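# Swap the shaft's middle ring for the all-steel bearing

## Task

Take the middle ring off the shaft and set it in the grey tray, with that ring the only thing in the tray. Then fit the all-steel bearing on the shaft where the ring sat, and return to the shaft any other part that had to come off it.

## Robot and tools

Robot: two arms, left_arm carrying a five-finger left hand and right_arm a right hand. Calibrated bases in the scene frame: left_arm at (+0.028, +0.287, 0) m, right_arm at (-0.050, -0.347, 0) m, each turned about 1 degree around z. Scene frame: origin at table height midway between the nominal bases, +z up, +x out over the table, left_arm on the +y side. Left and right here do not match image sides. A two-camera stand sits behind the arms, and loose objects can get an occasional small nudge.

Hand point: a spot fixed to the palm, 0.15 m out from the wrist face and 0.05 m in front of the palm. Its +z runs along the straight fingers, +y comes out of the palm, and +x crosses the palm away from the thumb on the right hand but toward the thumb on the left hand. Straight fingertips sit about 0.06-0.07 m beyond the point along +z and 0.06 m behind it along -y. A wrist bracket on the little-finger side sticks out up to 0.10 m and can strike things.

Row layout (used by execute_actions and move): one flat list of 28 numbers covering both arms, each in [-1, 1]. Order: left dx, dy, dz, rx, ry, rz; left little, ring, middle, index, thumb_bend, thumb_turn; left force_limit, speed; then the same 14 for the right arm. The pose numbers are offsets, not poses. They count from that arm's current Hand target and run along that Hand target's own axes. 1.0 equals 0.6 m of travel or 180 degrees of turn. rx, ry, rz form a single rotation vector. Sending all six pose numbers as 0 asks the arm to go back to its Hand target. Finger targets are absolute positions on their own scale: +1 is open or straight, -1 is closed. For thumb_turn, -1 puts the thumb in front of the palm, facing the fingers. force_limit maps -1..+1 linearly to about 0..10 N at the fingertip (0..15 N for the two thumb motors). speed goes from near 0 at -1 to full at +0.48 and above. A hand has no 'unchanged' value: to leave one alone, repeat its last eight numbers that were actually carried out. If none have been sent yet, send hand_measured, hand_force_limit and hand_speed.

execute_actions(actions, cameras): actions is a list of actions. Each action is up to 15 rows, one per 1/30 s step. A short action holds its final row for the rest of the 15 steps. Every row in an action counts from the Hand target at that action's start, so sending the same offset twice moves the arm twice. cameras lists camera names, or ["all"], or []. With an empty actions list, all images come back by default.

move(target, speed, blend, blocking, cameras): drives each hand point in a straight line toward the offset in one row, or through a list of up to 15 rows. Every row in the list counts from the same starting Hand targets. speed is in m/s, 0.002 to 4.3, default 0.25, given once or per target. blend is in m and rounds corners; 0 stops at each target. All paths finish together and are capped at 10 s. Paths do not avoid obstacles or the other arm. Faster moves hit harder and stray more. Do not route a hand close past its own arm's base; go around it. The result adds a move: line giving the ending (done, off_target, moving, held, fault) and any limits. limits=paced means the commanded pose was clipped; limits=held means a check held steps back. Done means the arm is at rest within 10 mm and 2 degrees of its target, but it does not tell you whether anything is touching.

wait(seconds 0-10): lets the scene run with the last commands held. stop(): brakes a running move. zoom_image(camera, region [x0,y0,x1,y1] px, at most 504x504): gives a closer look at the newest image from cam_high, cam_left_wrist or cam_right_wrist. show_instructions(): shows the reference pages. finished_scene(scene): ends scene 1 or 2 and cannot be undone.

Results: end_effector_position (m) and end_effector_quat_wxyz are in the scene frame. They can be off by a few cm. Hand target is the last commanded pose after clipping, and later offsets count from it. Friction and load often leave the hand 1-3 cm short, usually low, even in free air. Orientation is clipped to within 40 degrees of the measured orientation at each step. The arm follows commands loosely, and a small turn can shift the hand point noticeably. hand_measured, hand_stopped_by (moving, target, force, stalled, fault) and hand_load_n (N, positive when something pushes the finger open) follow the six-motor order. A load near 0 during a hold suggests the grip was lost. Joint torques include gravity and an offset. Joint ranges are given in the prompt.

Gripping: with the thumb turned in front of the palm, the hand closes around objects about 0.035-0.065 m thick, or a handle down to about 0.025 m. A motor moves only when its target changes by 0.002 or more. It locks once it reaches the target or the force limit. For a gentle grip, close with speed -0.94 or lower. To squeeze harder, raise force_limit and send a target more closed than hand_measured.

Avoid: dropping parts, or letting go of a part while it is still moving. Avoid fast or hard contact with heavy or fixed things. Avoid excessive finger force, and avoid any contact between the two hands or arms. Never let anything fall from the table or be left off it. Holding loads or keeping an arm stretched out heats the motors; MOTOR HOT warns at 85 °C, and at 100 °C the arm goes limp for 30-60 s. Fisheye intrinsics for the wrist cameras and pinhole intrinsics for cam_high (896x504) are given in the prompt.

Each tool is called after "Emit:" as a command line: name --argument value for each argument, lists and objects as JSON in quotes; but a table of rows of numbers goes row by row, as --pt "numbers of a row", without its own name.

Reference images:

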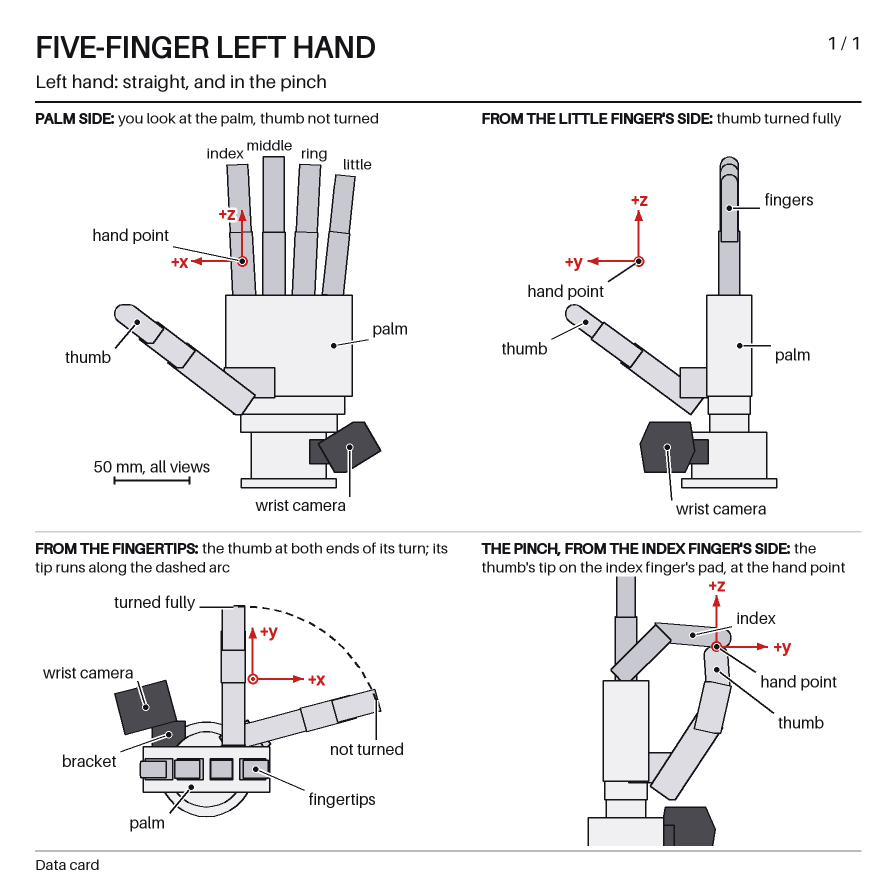

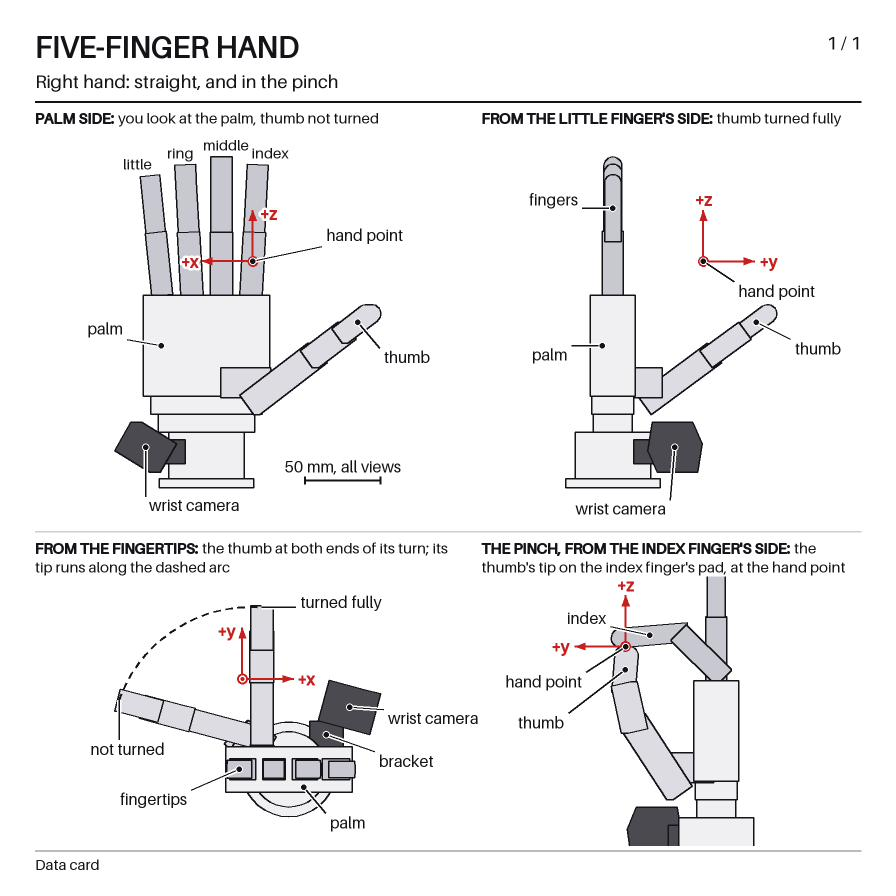

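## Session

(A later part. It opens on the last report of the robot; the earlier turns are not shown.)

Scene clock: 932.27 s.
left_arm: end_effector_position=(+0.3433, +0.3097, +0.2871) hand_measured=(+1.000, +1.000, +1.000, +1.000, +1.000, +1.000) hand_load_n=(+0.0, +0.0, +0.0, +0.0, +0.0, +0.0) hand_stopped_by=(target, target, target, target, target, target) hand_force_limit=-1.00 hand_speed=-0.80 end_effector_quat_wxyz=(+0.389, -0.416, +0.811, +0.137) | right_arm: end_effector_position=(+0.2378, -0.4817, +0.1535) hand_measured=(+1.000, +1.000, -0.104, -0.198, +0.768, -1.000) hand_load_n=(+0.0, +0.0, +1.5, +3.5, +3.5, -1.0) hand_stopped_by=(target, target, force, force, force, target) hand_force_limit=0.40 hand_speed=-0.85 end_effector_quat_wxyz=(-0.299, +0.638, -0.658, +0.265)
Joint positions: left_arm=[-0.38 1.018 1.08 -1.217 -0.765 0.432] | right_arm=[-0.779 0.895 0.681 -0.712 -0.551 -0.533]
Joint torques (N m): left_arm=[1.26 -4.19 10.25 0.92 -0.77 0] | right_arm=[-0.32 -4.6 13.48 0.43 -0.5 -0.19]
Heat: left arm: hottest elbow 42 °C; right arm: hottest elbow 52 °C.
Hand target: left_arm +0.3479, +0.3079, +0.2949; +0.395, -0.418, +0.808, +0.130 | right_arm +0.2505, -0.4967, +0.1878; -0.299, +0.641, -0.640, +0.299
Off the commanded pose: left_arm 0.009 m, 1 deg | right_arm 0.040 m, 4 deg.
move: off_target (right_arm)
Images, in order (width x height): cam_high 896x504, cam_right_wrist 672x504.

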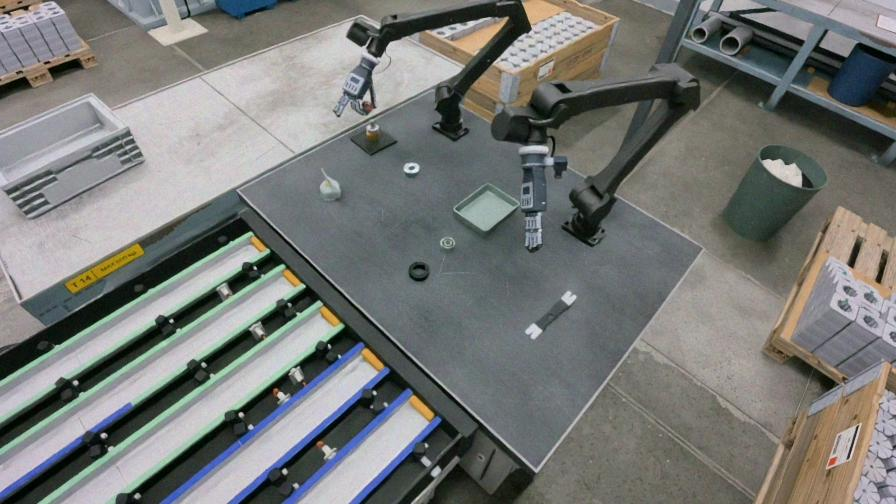

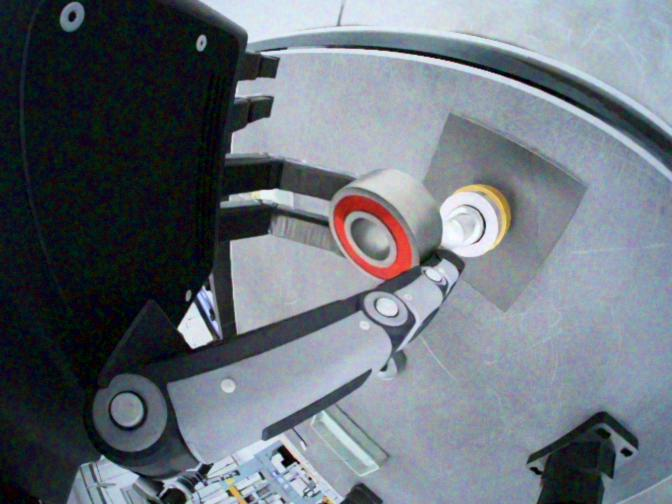

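Emit:
move --pt "0 0 0 0 0 0 1 1 1 1 1 1 -1 -0.8 -0.2333 -0.06 0.1183 0 0 0 1 1 -0.6 -0.62 0.42 -1 0.4 -0.85" --pt "0 0 0 0 0 0 1 1 1 1 1 1 -1 -0.8 -0.2333 0.0803 0.2362 0 0 0 1 1 -0.6 -0.62 0.42 -1 0.4 -0.85" --speed 0.15 --blend '[0.03,0]' --cameras '["cam_high","cam_right_wrist"]'

Emit:
zoom_image --camera "cam_high" --region '[340, 110, 450, 220]'

Emit:
zoom_image --camera "cam_right_wrist" --region '[300, 100, 550, 350]'

Scene clock: 964.33 s.
left_arm: end_effector_position=(+0.3433, +0.3097, +0.2871) hand_measured=(+1.000, +1.000, +1.000, +1.000, +1.000, +1.000) hand_load_n=(+0.0, +0.0, +0.0, +0.0, +0.0, +0.0) hand_stopped_by=(target, target, target, target, target, target) hand_force_limit=-1.00 hand_speed=-0.80 end_effector_quat_wxyz=(+0.389, -0.416, +0.811, +0.137) | right_arm: end_effector_position=(+0.3212, -0.3617, +0.0566) hand_measured=(+1.000, +1.000, -0.104, -0.198, +0.768, -1.000) hand_load_n=(+0.0, +0.0, +1.0, +3.5, +3.5, -1.0) hand_stopped_by=(target, target, force, force, force, target) hand_force_limit=0.40 hand_speed=-0.85 end_effector_quat_wxyz=(-0.290, +0.645, -0.642, +0.295)
Joint positions: left_arm=[-0.38 1.018 1.08 -1.217 -0.765 0.432] | right_arm=[-0.192 1.064 0.464 -0.125 -0.118 -0.115]
Joint torques (N m): left_arm=[1.26 -4.19 10.25 0.92 -0.77 0] | right_arm=[0.97 -4.19 8.02 1.61 -0.09 0.18]
Heat: left arm: hottest elbow 42 °C; right arm: hottest elbow 49 °C.
Hand target: left_arm +0.3479, +0.3079, +0.2949; +0.395, -0.418, +0.808, +0.130 | right_arm +0.3279, -0.3566, +0.0597; -0.299, +0.641, -0.641, +0.299
Off the commanded pose: left_arm 0.009 m, 1 deg | right_arm 0.009 m, 1 deg.
move: done
Images, in order (width x height): cam_high 896x504, cam_right_wrist 672x504.

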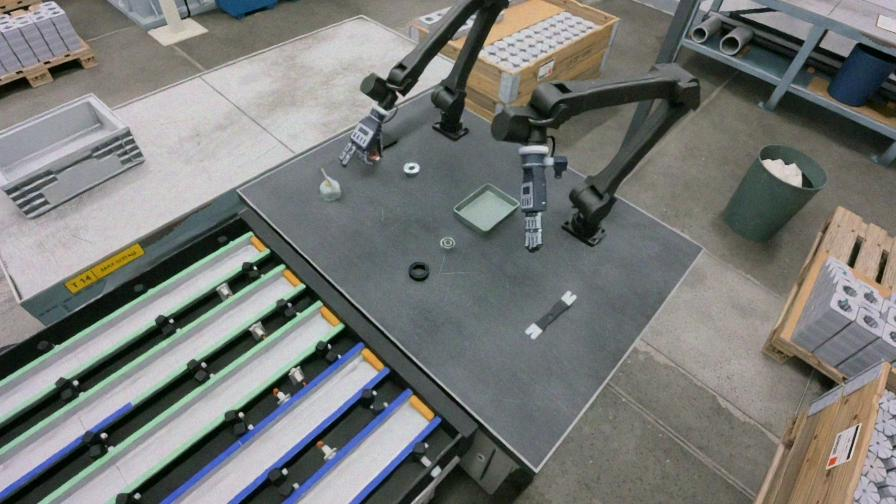

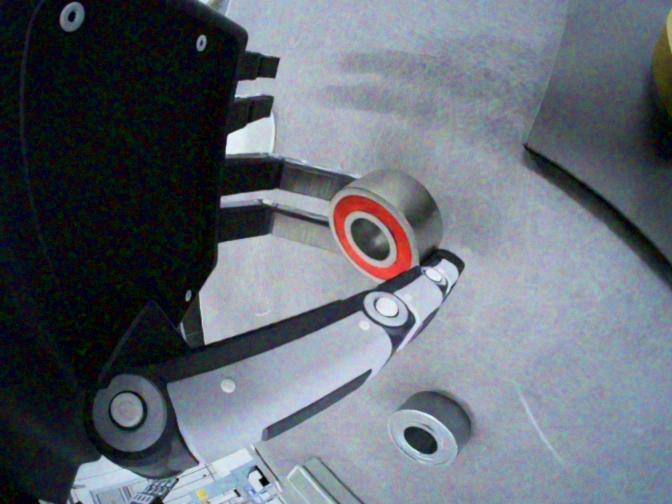

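Scaled by 4.582 from the camera's 896x504 image, which has a finer 1280x720 frame.

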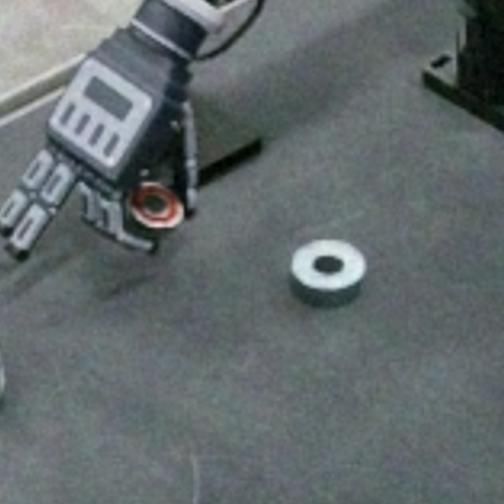

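Scaled by 2.016 from the camera's 672x504 image, which has a finer 960x720 frame.

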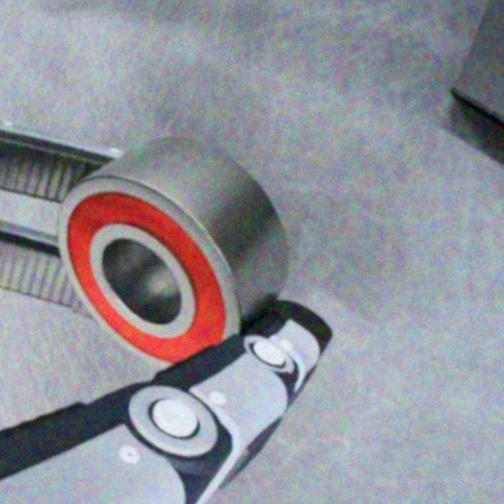

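Emit:
move --target '[0,0,0,0,0,0,1,1,1,1,1,1,-1,-0.8,0,0.0319,0.0268,0,0,0,1,1,-0.6,-0.62,0.42,-1,0.4,-0.85]' --speed 0.08 --cameras '["cam_high","cam_right_wrist"]'

Emit:
zoom_image --camera "cam_high" --region '[340, 110, 450, 220]'

Emit:
zoom_image --camera "cam_right_wrist" --region '[300, 100, 550, 350]'

Scene clock: 978.80 s.
left_arm: end_effector_position=(+0.3433, +0.3097, +0.2871) hand_measured=(+1.000, +1.000, +1.000, +1.000, +1.000, +1.000) hand_load_n=(+0.0, +0.0, +0.0, +0.0, +0.0, +0.0) hand_stopped_by=(target, target, target, target, target, target) hand_force_limit=-1.00 hand_speed=-0.80 end_effector_quat_wxyz=(+0.389, -0.416, +0.811, +0.137) | right_arm: end_effector_position=(+0.3229, -0.3620, +0.0333) hand_measured=(+1.000, +1.000, -0.104, -0.198, +0.768, -1.000) hand_load_n=(+0.0, +0.0, +1.5, +3.5, +3.5, -1.0) hand_stopped_by=(target, target, force, force, force, target) hand_force_limit=0.40 hand_speed=-0.85 end_effector_quat_wxyz=(-0.291, +0.645, -0.642, +0.297)
Joint positions: left_arm=[-0.38 1.018 1.08 -1.217 -0.765 0.432] | right_arm=[-0.192 1.131 0.428 -0.017 -0.118 -0.115]
Joint torques (N m): left_arm=[1.26 -4.19 10.24 0.92 -0.77 0] | right_arm=[0.91 -4.6 7.31 1.99 -0.08 0.15]
Heat: left arm: hottest elbow 42 °C; right arm: hottest elbow 49 °C.
Hand target: left_arm +0.3479, +0.3079, +0.2949; +0.395, -0.418, +0.808, +0.130 | right_arm +0.3279, -0.3567, +0.0348; -0.299, +0.641, -0.641, +0.299
Off the commanded pose: left_arm 0.009 m, 1 deg | right_arm 0.007 m, 1 deg.
move: done
Images, in order (width x height): cam_high 896x504, cam_right_wrist 672x504.

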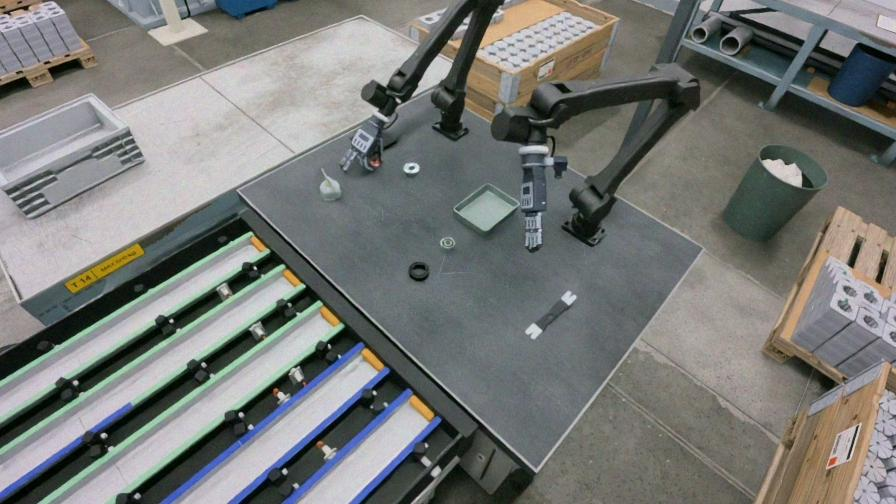

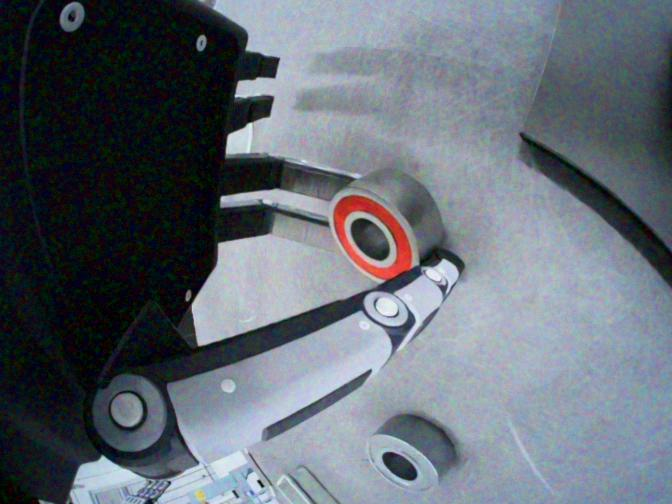

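Scaled by 4.582 from the camera's 896x504 image, which has a finer 1280x720 frame.

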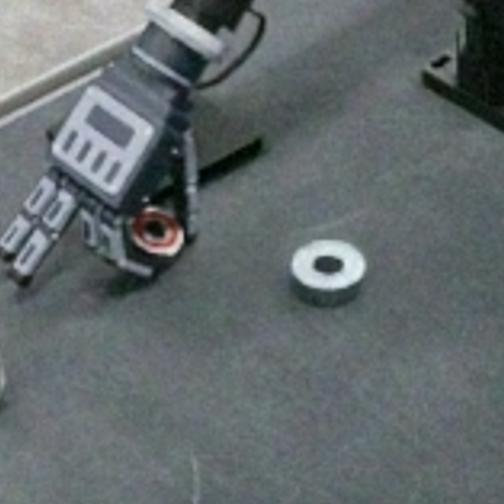

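Scaled by 2.016 from the camera's 672x504 image, which has a finer 960x720 frame.

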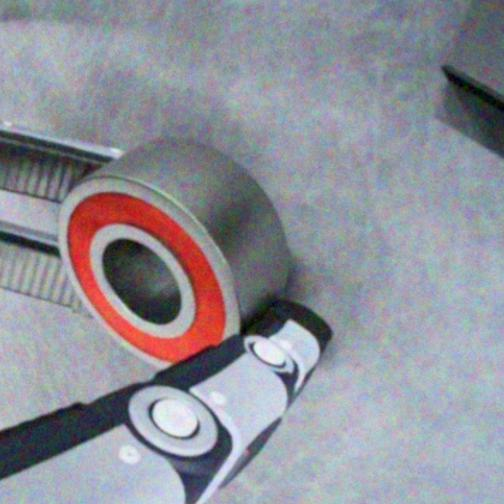

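Emit:
move --target '[0,0,0,0,0,0,1,1,1,1,1,1,-1,-0.8,0,0.0128,0.0107,0,0,0,1,1,-0.6,-0.62,0.42,-1,0.4,-0.85]' --speed 0.05 --cameras '["cam_high","cam_right_wrist"]'

Emit:
zoom_image --camera "cam_high" --region '[340, 130, 410, 200]'

Emit:
zoom_image --camera "cam_right_wrist" --region '[300, 100, 550, 350]'

Scene clock: 986.93 s.
left_arm: end_effector_position=(+0.3433, +0.3097, +0.2871) hand_measured=(+1.000, +1.000, +1.000, +1.000, +1.000, +1.000) hand_load_n=(+0.0, +0.5, +0.0, +0.5, +0.0, +0.0) hand_stopped_by=(target, target, target, target, target, target) hand_force_limit=-1.00 hand_speed=-0.80 end_effector_quat_wxyz=(+0.389, -0.416, +0.811, +0.137) | right_arm: end_effector_position=(+0.3276, -0.3626, +0.0319) hand_measured=(+1.000, +1.000, -0.104, -0.198, +0.768, -1.000) hand_load_n=(+0.0, +0.0, -2.0, +2.5, +4.5, -0.5) hand_stopped_by=(target, target, force, force, force, target) hand_force_limit=0.40 hand_speed=-0.85 end_effector_quat_wxyz=(-0.297, +0.641, -0.639, +0.305)
Joint positions: left_arm=[-0.38 1.018 1.08 -1.217 -0.765 0.432] | right_arm=[-0.192 1.146 0.42 0.027 -0.118 -0.113]
Joint torques (N m): left_arm=[1.26 -4.19 10.25 0.91 -0.77 0] | right_arm=[1.03 -3.19 6.76 1.98 -0.06 0.14]
Heat: left arm: hottest elbow 42 °C; right arm: hottest elbow 47 °C.
Hand target: left_arm +0.3479, +0.3079, +0.2949; +0.395, -0.418, +0.808, +0.130 | right_arm +0.3278, -0.3567, +0.0248; -0.299, +0.641, -0.640, +0.299
Off the commanded pose: left_arm 0.009 m, 1 deg | right_arm 0.009 m, 1 deg.
move: done
Images, in order (width x height): cam_high 896x504, cam_right_wrist 672x504.

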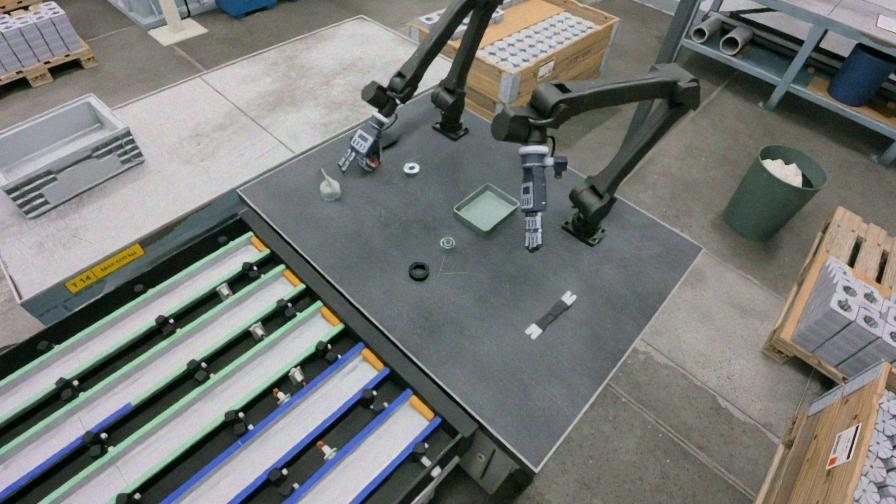

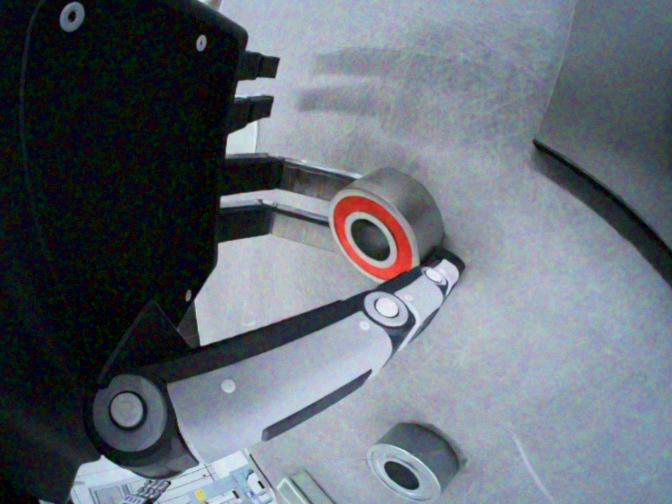

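Scaled by 7.200 from the camera's 896x504 image, which has a finer 1280x720 frame.

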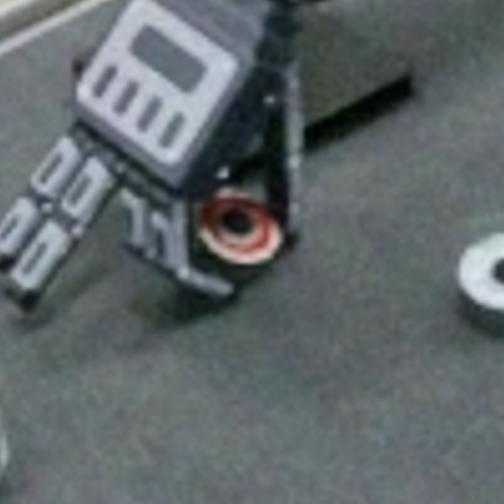

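Scaled by 2.016 from the camera's 672x504 image, which has a finer 960x720 frame.

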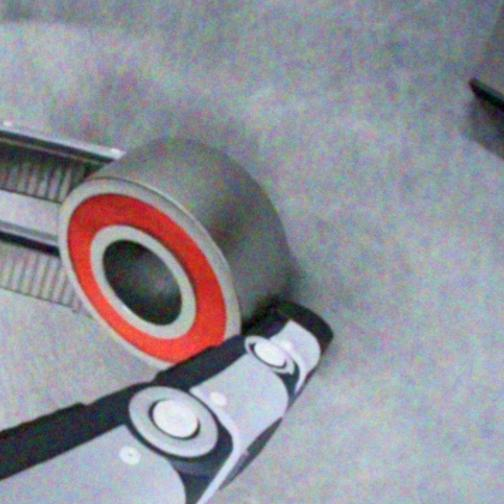

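Emit:
move --target '[0,0,0,0,0,0,1,1,1,1,1,1,-1,-0.8,0,-0.0038,-0.0032,0,0,0,1,1,0.05,-0.05,0.95,-1,0.4,-0.85]' --speed 0.05 --cameras '["cam_high","cam_right_wrist"]'

Emit:
zoom_image --camera "cam_high" --region '[340, 130, 410, 200]'

Emit:
zoom_image --camera "cam_right_wrist" --region '[300, 100, 550, 350]'

Scene clock: 1000.33 s.
left_arm: end_effector_position=(+0.3433, +0.3097, +0.2871) hand_measured=(+1.000, +1.000, +1.000, +1.000, +1.000, +1.000) hand_load_n=(+0.0, +0.0, +0.0, +0.0, +0.0, +0.0) hand_stopped_by=(target, target, target, target, target, target) hand_force_limit=-1.00 hand_speed=-0.80 end_effector_quat_wxyz=(+0.389, -0.416, +0.811, +0.137) | right_arm: end_effector_position=(+0.3289, -0.3628, +0.0352) hand_measured=(+1.000, +1.000, +0.048, -0.050, +0.950, -1.000) hand_load_n=(+0.0, +0.0, -7.5, +0.0, +0.0, +0.0) hand_stopped_by=(target, target, target, target, target, target) hand_force_limit=0.40 hand_speed=-0.85 end_effector_quat_wxyz=(-0.300, +0.639, -0.637, +0.308)
Joint positions: left_arm=[-0.38 1.018 1.08 -1.217 -0.765 0.432] | right_arm=[-0.192 1.137 0.42 0.03 -0.118 -0.112]
Joint torques (N m): left_arm=[1.26 -4.19 10.25 0.92 -0.77 0] | right_arm=[0.97 -3.08 7.08 1.37 -0.06 0.12]
Motor temperatures (°C): left_arm=[28 27 42 27 21 22] | right_arm=[27 24 46 22 21 23]
Heat: left arm: hottest elbow 42 °C; right arm: hottest elbow 46 °C.
Hand target: left_arm +0.3479, +0.3079, +0.2949; +0.395, -0.418, +0.808, +0.130 | right_arm +0.3279, -0.3567, +0.0278; -0.299, +0.641, -0.640, +0.299
Off the commanded pose: left_arm 0.009 m, 1 deg | right_arm 0.010 m, 1 deg.
move: done
Images, in order (width x height): cam_high 896x504, cam_right_wrist 672x504.

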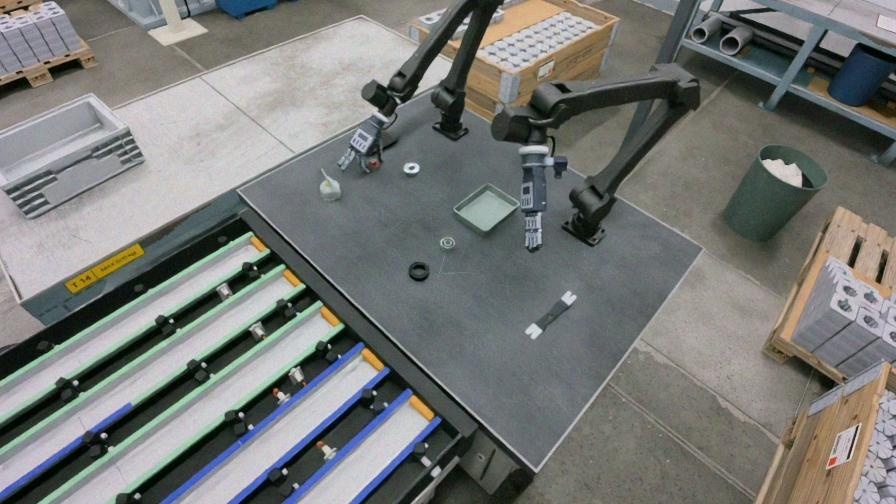

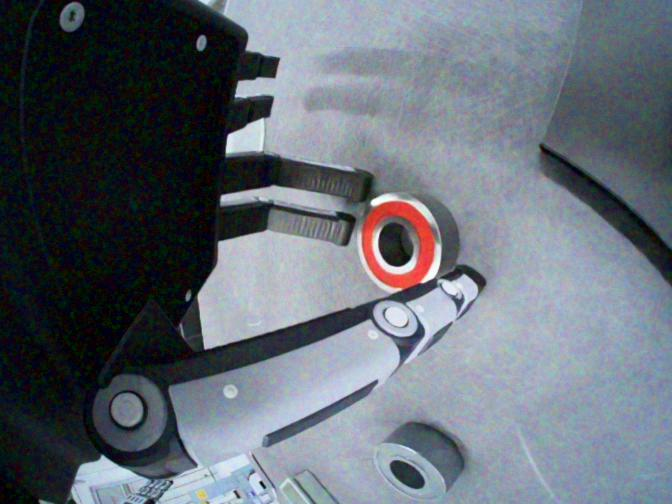

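Scaled by 7.200 from the camera's 896x504 image, which has a finer 1280x720 frame.

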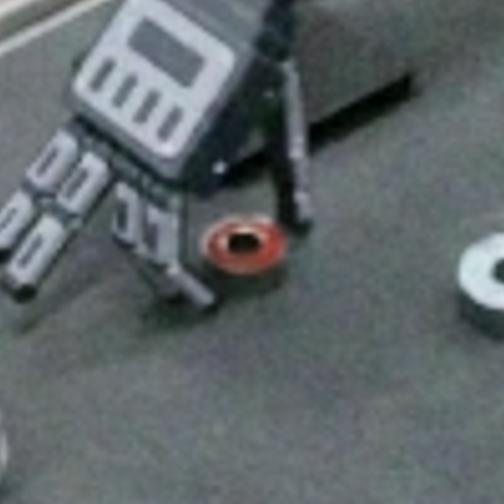

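Scaled by 2.016 from the camera's 672x504 image, which has a finer 960x720 frame.

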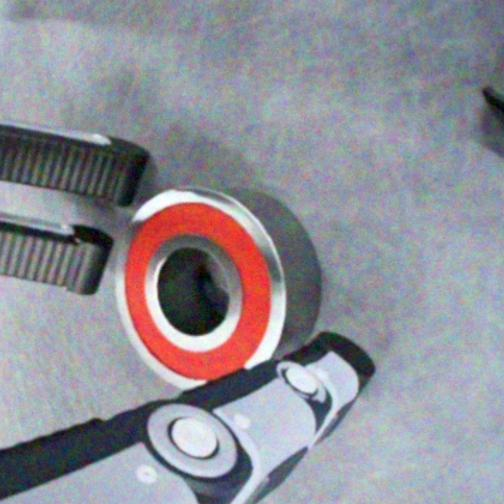

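Emit:
move --target '[0,0,0,0,0,0,1,1,1,1,1,1,-1,-0.8,0.01,-0.1277,-0.0972,0,0,0,1,1,0.1,0.02,1,-1,0.4,-0.3]' --speed 0.1 --cameras '["cam_high","cam_right_wrist"]'

Emit:
zoom_image --camera "cam_high" --region '[340, 90, 480, 230]'

Scene clock: 1009.77 s.
left_arm: end_effector_position=(+0.3433, +0.3097, +0.2871) hand_measured=(+1.000, +1.000, +1.000, +1.000, +1.000, +1.000) hand_load_n=(+0.0, +0.0, +0.0, +0.0, +0.0, +0.0) hand_stopped_by=(target, target, target, target, target, target) hand_force_limit=-1.00 hand_speed=-0.80 end_effector_quat_wxyz=(+0.389, -0.416, +0.811, +0.137) | right_arm: end_effector_position=(+0.3121, -0.3581, +0.0930) hand_measured=(+1.000, +1.000, +0.100, +0.020, +1.000, -1.000) hand_load_n=(+0.0, +0.0, +0.0, +0.0, +0.0, +0.0) hand_stopped_by=(target, target, target, target, target, target) hand_force_limit=0.40 hand_speed=-0.30 end_effector_quat_wxyz=(-0.284, +0.650, -0.648, +0.278)
Joint positions: left_arm=[-0.38 1.018 1.08 -1.217 -0.765 0.432] | right_arm=[-0.192 0.975 0.539 -0.326 -0.127 -0.111]
Joint torques (N m): left_arm=[1.26 -4.13 10.25 0.92 -0.77 0] | right_arm=[-0.44 -5.13 12.56 0.62 -0.24 0]
Heat: left arm: hottest elbow 42 °C; right arm: hottest elbow 45 °C.
Hand target: left_arm +0.3479, +0.3079, +0.2949; +0.395, -0.418, +0.808, +0.130 | right_arm +0.3325, -0.3626, +0.1240; -0.299, +0.641, -0.640, +0.299
Off the commanded pose: left_arm 0.009 m, 1 deg | right_arm 0.037 m, 3 deg.
move: off_target (right_arm)
Images, in order (width x height): cam_high 896x504, cam_right_wrist 672x504.

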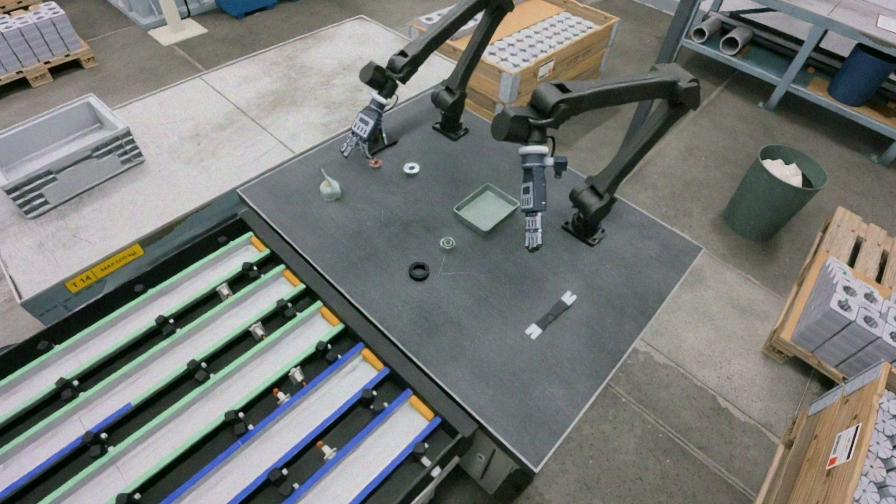

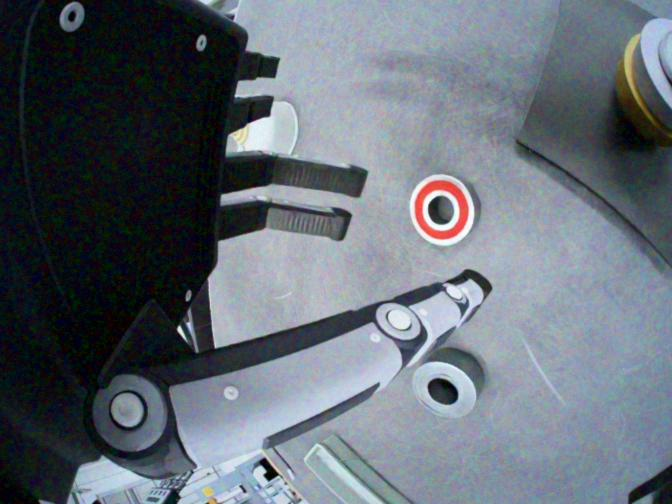

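Scaled by 3.600 from the camera's 896x504 image, which has a finer 1280x720 frame.

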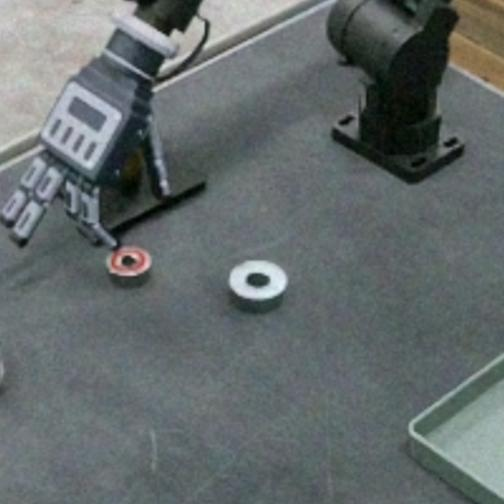

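Emit:
zoom_image --camera "cam_right_wrist" --region '[400, 335, 500, 435]'

Emit:
zoom_image --camera "cam_right_wrist" --region '[590, 0, 672, 160]'

Emit:
zoom_image --camera "cam_high" --region '[425, 220, 475, 260]'

Scaled by 5.040 from the camera's 672x504 image, which has a finer 960x720 frame.

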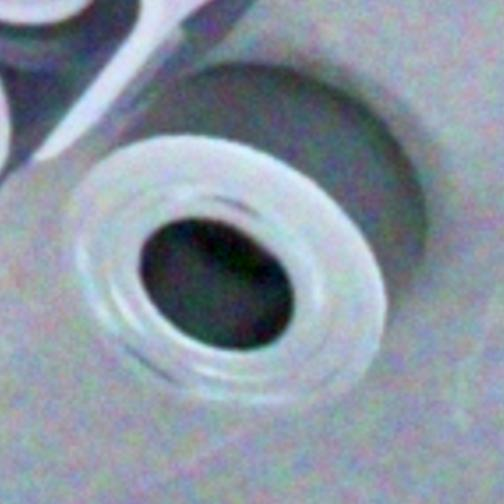

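Scaled by 3.150 from the camera's 672x504 image, which has a finer 960x720 frame.

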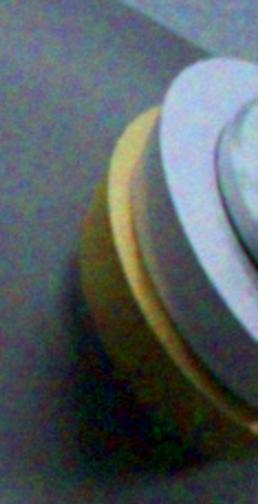

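Scaled by 10.080 from the camera's 896x504 image, which has a finer 1280x720 frame.

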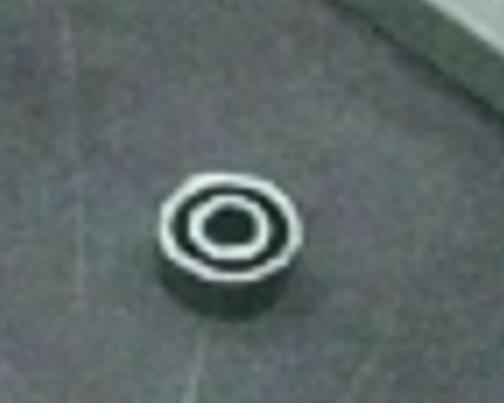

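Emit:
move --target '[0,0,0,0,0,0,1,1,1,1,1,1,-1,-0.8,0.1898,0.0718,-0.1528,0,0,0,1,1,0.1,0.02,0.85,-1,0.4,-0.3]' --speed 0.15 --cameras '["cam_high","cam_right_wrist"]'

Emit:
zoom_image --camera "cam_high" --region '[340, 90, 410, 160]'

Emit:
zoom_image --camera "cam_right_wrist" --region '[300, 100, 550, 350]'

Scene clock: 1058.30 s.
left_arm: end_effector_position=(+0.3433, +0.3097, +0.2871) hand_measured=(+1.000, +1.000, +1.000, +1.000, +1.000, +1.000) hand_load_n=(+0.0, +0.0, +0.0, -0.5, +0.0, +0.0) hand_stopped_by=(target, target, target, target, target, target) hand_force_limit=-1.00 hand_speed=-0.80 end_effector_quat_wxyz=(+0.389, -0.416, +0.811, +0.137) | right_arm: end_effector_position=(+0.2232, -0.4597, +0.1214) hand_measured=(+1.000, +1.000, +0.100, +0.020, +0.850, -1.000) hand_load_n=(+0.0, +0.0, +0.0, +0.0, +0.0, +0.0) hand_stopped_by=(target, target, target, target, target, target) hand_force_limit=0.40 hand_speed=-0.30 end_effector_quat_wxyz=(-0.300, +0.640, -0.653, +0.271)
Joint positions: left_arm=[-0.38 1.018 1.08 -1.217 -0.765 0.432] | right_arm=[-0.754 0.822 0.555 -0.635 -0.54 -0.515]
Joint torques (N m): left_arm=[1.26 -4.19 10.24 0.91 -0.77 0] | right_arm=[-1.03 -2.78 13.04 0.44 -0.49 -0.25]
Heat: left arm: hottest elbow 43 °C; right arm: hottest elbow 49 °C.
Hand target: left_arm +0.3479, +0.3079, +0.2949; +0.395, -0.418, +0.808, +0.130 | right_arm +0.2348, -0.4767, +0.1500; -0.299, +0.641, -0.640, +0.299
Off the commanded pose: left_arm 0.009 m, 1 deg | right_arm 0.035 m, 4 deg.
move: off_target (right_arm)
Images, in order (width x height): cam_high 896x504, cam_right_wrist 672x504.

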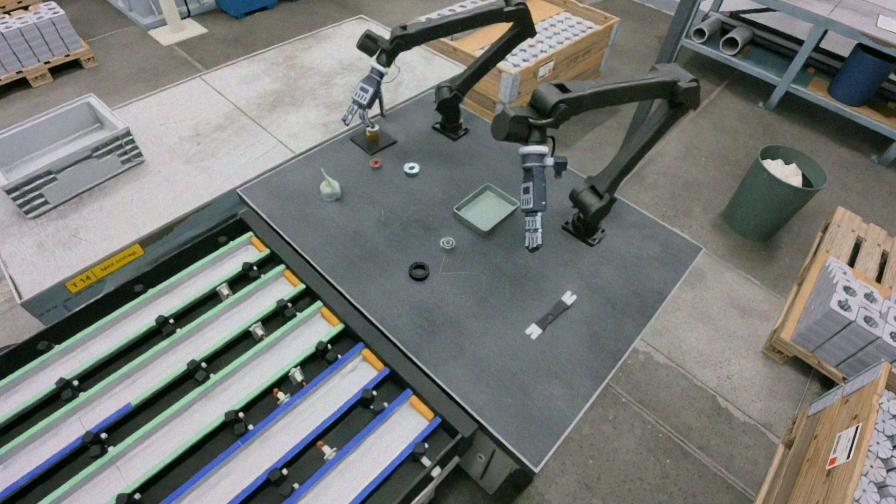

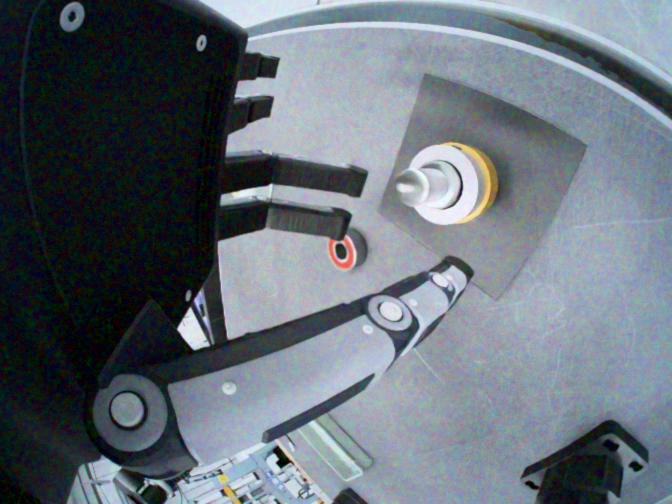

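Scaled by 7.200 from the camera's 896x504 image, which has a finer 1280x720 frame.

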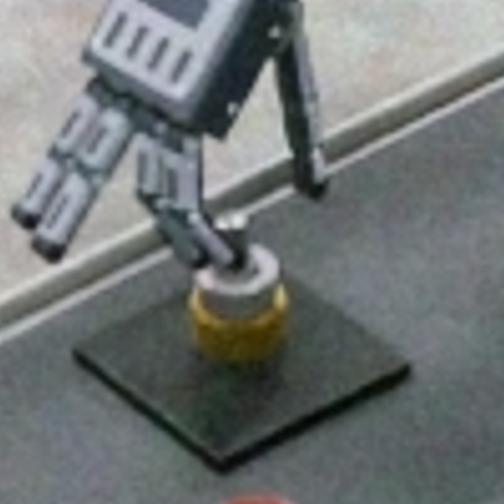

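Scaled by 2.016 from the camera's 672x504 image, which has a finer 960x720 frame.

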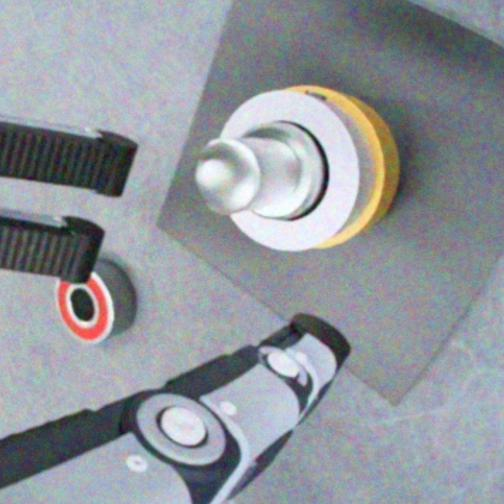

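Emit:
move --pt "0 0 0 0 0 0 1 1 1 1 1 1 -1 -0.8 0 0.1021 0.0857 0 0 0 1 1 0.1 0.02 0.9 -1 0.4 -0.3" --pt "0 0 0 0 0 0 1 1 1 1 1 1 -1 -0.8 0.0105 0.065 0.0572 0 0 0 1 1 0.1 0.02 0.9 -1 0.4 -0.3" --pt "0 0 0 0 0 0 1 1 1 1 1 1 -1 -0.8 0.0272 0.0483 0.067 0 0 0 1 1 0.1 0.02 0.9 -1 0.4 -0.3" --speed 0.1 --cameras '["cam_high","cam_right_wrist"]'

Emit:
zoom_image --camera "cam_high" --region '[340, 90, 410, 160]'

Emit:
zoom_image --camera "cam_right_wrist" --region '[300, 100, 550, 350]'

Scene clock: 1082.20 s.
left_arm: end_effector_position=(+0.3433, +0.3097, +0.2871) hand_measured=(+1.000, +1.000, +1.000, +1.000, +1.000, +1.000) hand_load_n=(+0.0, +0.0, +0.0, +0.0, +0.0, +0.0) hand_stopped_by=(target, target, target, target, target, target) hand_force_limit=-1.00 hand_speed=-0.80 end_effector_quat_wxyz=(+0.389, -0.416, +0.811, +0.137) | right_arm: end_effector_position=(+0.2324, -0.4736, +0.0799) hand_measured=(+1.000, +1.000, +0.100, +0.020, +0.900, -1.000) hand_load_n=(+0.0, -0.5, +0.0, +0.0, +0.0, +0.0) hand_stopped_by=(target, target, target, target, target, target) hand_force_limit=0.40 hand_speed=-0.30 end_effector_quat_wxyz=(-0.301, +0.640, -0.652, +0.274)
Joint positions: left_arm=[-0.38 1.018 1.08 -1.217 -0.765 0.432] | right_arm=[-0.772 0.938 0.492 -0.458 -0.551 -0.531]
Joint torques (N m): left_arm=[1.26 -4.19 10.24 0.91 -0.77 0] | right_arm=[-0.97 -2.61 12.14 0.83 -0.48 -0.22]
Motor temperatures (°C): left_arm=[28 27 43 26 21 22] | right_arm=[26 23 53 21 21 23]
Heat: left arm: hottest elbow 43 °C; right arm: hottest elbow 53 °C.
Hand target: left_arm +0.3479, +0.3079, +0.2949; +0.395, -0.418, +0.808, +0.130 | right_arm +0.2470, -0.4930, +0.1020; -0.299, +0.641, -0.640, +0.299
Off the commanded pose: left_arm 0.009 m, 1 deg | right_arm 0.033 m, 3 deg.
move: off_target (right_arm)
Images, in order (width x height): cam_high 896x504, cam_right_wrist 672x504.

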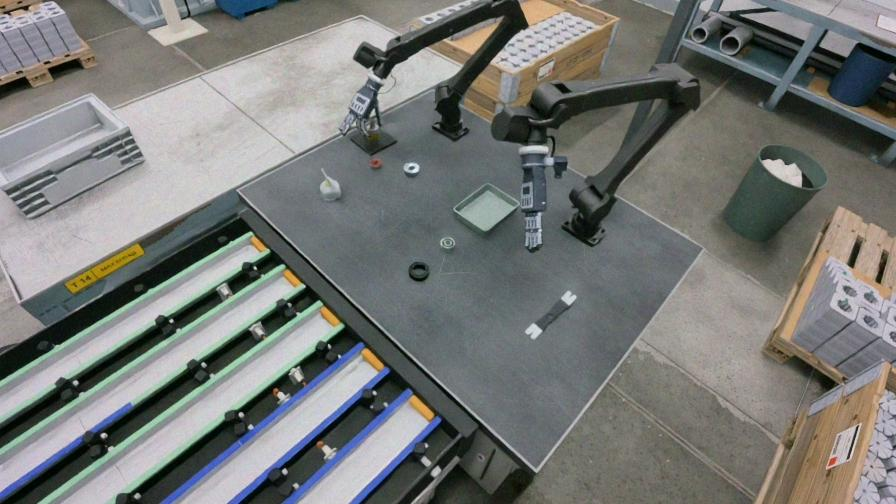

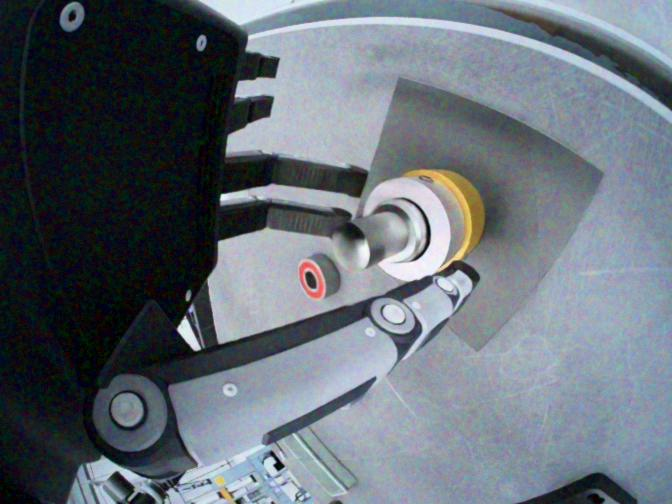

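Scaled by 7.200 from the camera's 896x504 image, which has a finer 1280x720 frame.

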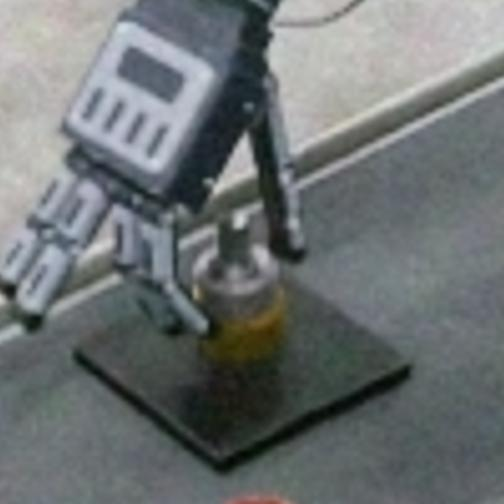

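Scaled by 2.016 from the camera's 672x504 image, which has a finer 960x720 frame.

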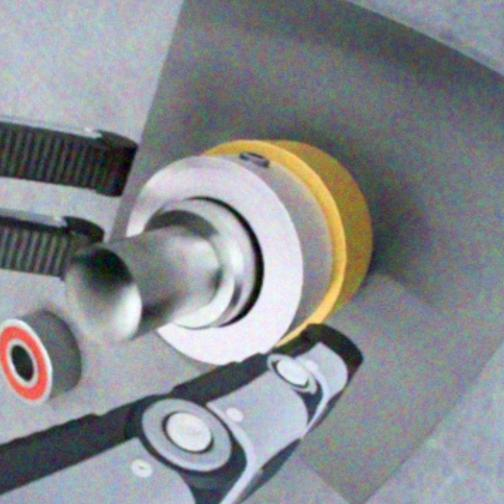

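Emit:
move --pt "0 0 0 0 0 0 1 1 1 1 1 1 -1 -0.8 -0.0275 0.0593 0.0225 0 0 0 1 1 0.1 0.02 0.9 -1 0.4 -0.3" --pt "0 0 0 0 0 0 1 1 1 1 1 1 -1 -0.8 -0.015 0.0227 -0.0048 0 0 0 1 1 0.1 0.02 0.9 -1 0.4 -0.3" --pt "0 0 0 0 0 0 1 1 1 1 1 1 -1 -0.8 0.0058 0.0047 0.0062 0 0 0 1 1 0.1 0.02 0.9 -1 0.4 -0.3" --speed 0.1 --cameras '["cam_right_wrist"]'

Emit:
zoom_image --camera "cam_right_wrist" --region '[300, 100, 550, 350]'

Scene clock: 1108.27 s.
left_arm: end_effector_position=(+0.3433, +0.3097, +0.2871) hand_measured=(+1.000, +1.000, +1.000, +1.000, +1.000, +1.000) hand_load_n=(+0.0, +0.0, +0.0, +0.0, +0.0, +0.0) hand_stopped_by=(target, target, target, target, target, target) hand_force_limit=-1.00 hand_speed=-0.80 end_effector_quat_wxyz=(+0.389, -0.416, +0.811, +0.137) | right_arm: end_effector_position=(+0.2333, -0.4767, +0.0758) hand_measured=(+1.000, +1.000, +0.100, +0.020, +0.900, -1.000) hand_load_n=(+0.0, +0.0, +0.0, +0.0, +0.0, +0.0) hand_stopped_by=(target, target, target, target, target, target) hand_force_limit=0.40 hand_speed=-0.30 end_effector_quat_wxyz=(-0.301, +0.640, -0.652, +0.273)
Joint positions: left_arm=[-0.38 1.018 1.08 -1.217 -0.765 0.432] | right_arm=[-0.779 0.957 0.491 -0.442 -0.556 -0.537]
Joint torques (N m): left_arm=[1.26 -4.19 10.24 0.92 -0.77 0] | right_arm=[-1.08 -2.67 11.97 0.83 -0.5 -0.21]
Heat: left arm: hottest elbow 43 °C; right arm: hottest elbow 53 °C.
Hand target: left_arm +0.3479, +0.3079, +0.2949; +0.395, -0.418, +0.808, +0.130 | right_arm +0.2479, -0.4964, +0.0974; -0.299, +0.641, -0.641, +0.299
Off the commanded pose: left_arm 0.009 m, 1 deg | right_arm 0.033 m, 3 deg.
move: off_target (right_arm)
Images, in order (width x height): cam_right_wrist 672x504.

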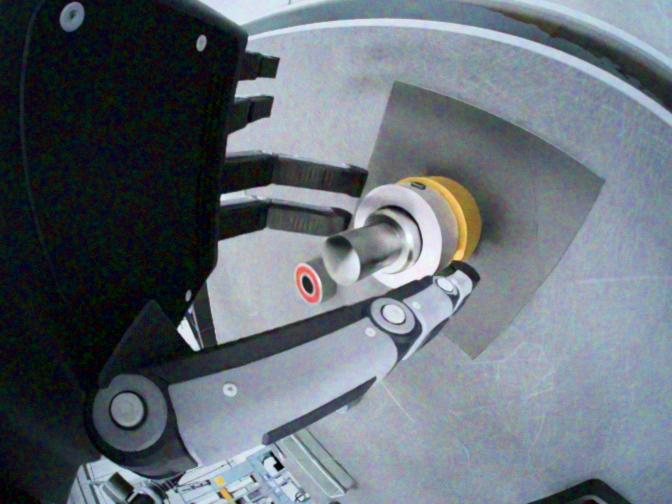

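Scaled by 2.016 from the camera's 672x504 image, which has a finer 960x720 frame.

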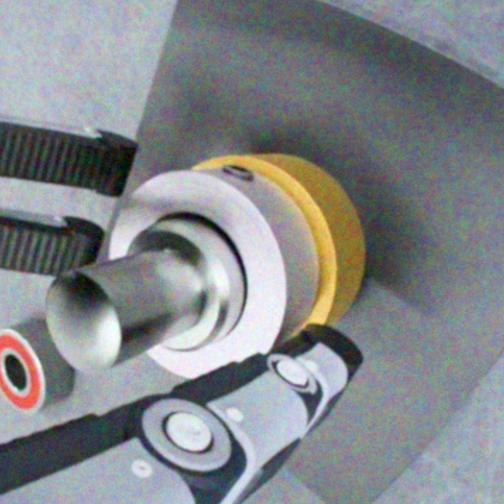

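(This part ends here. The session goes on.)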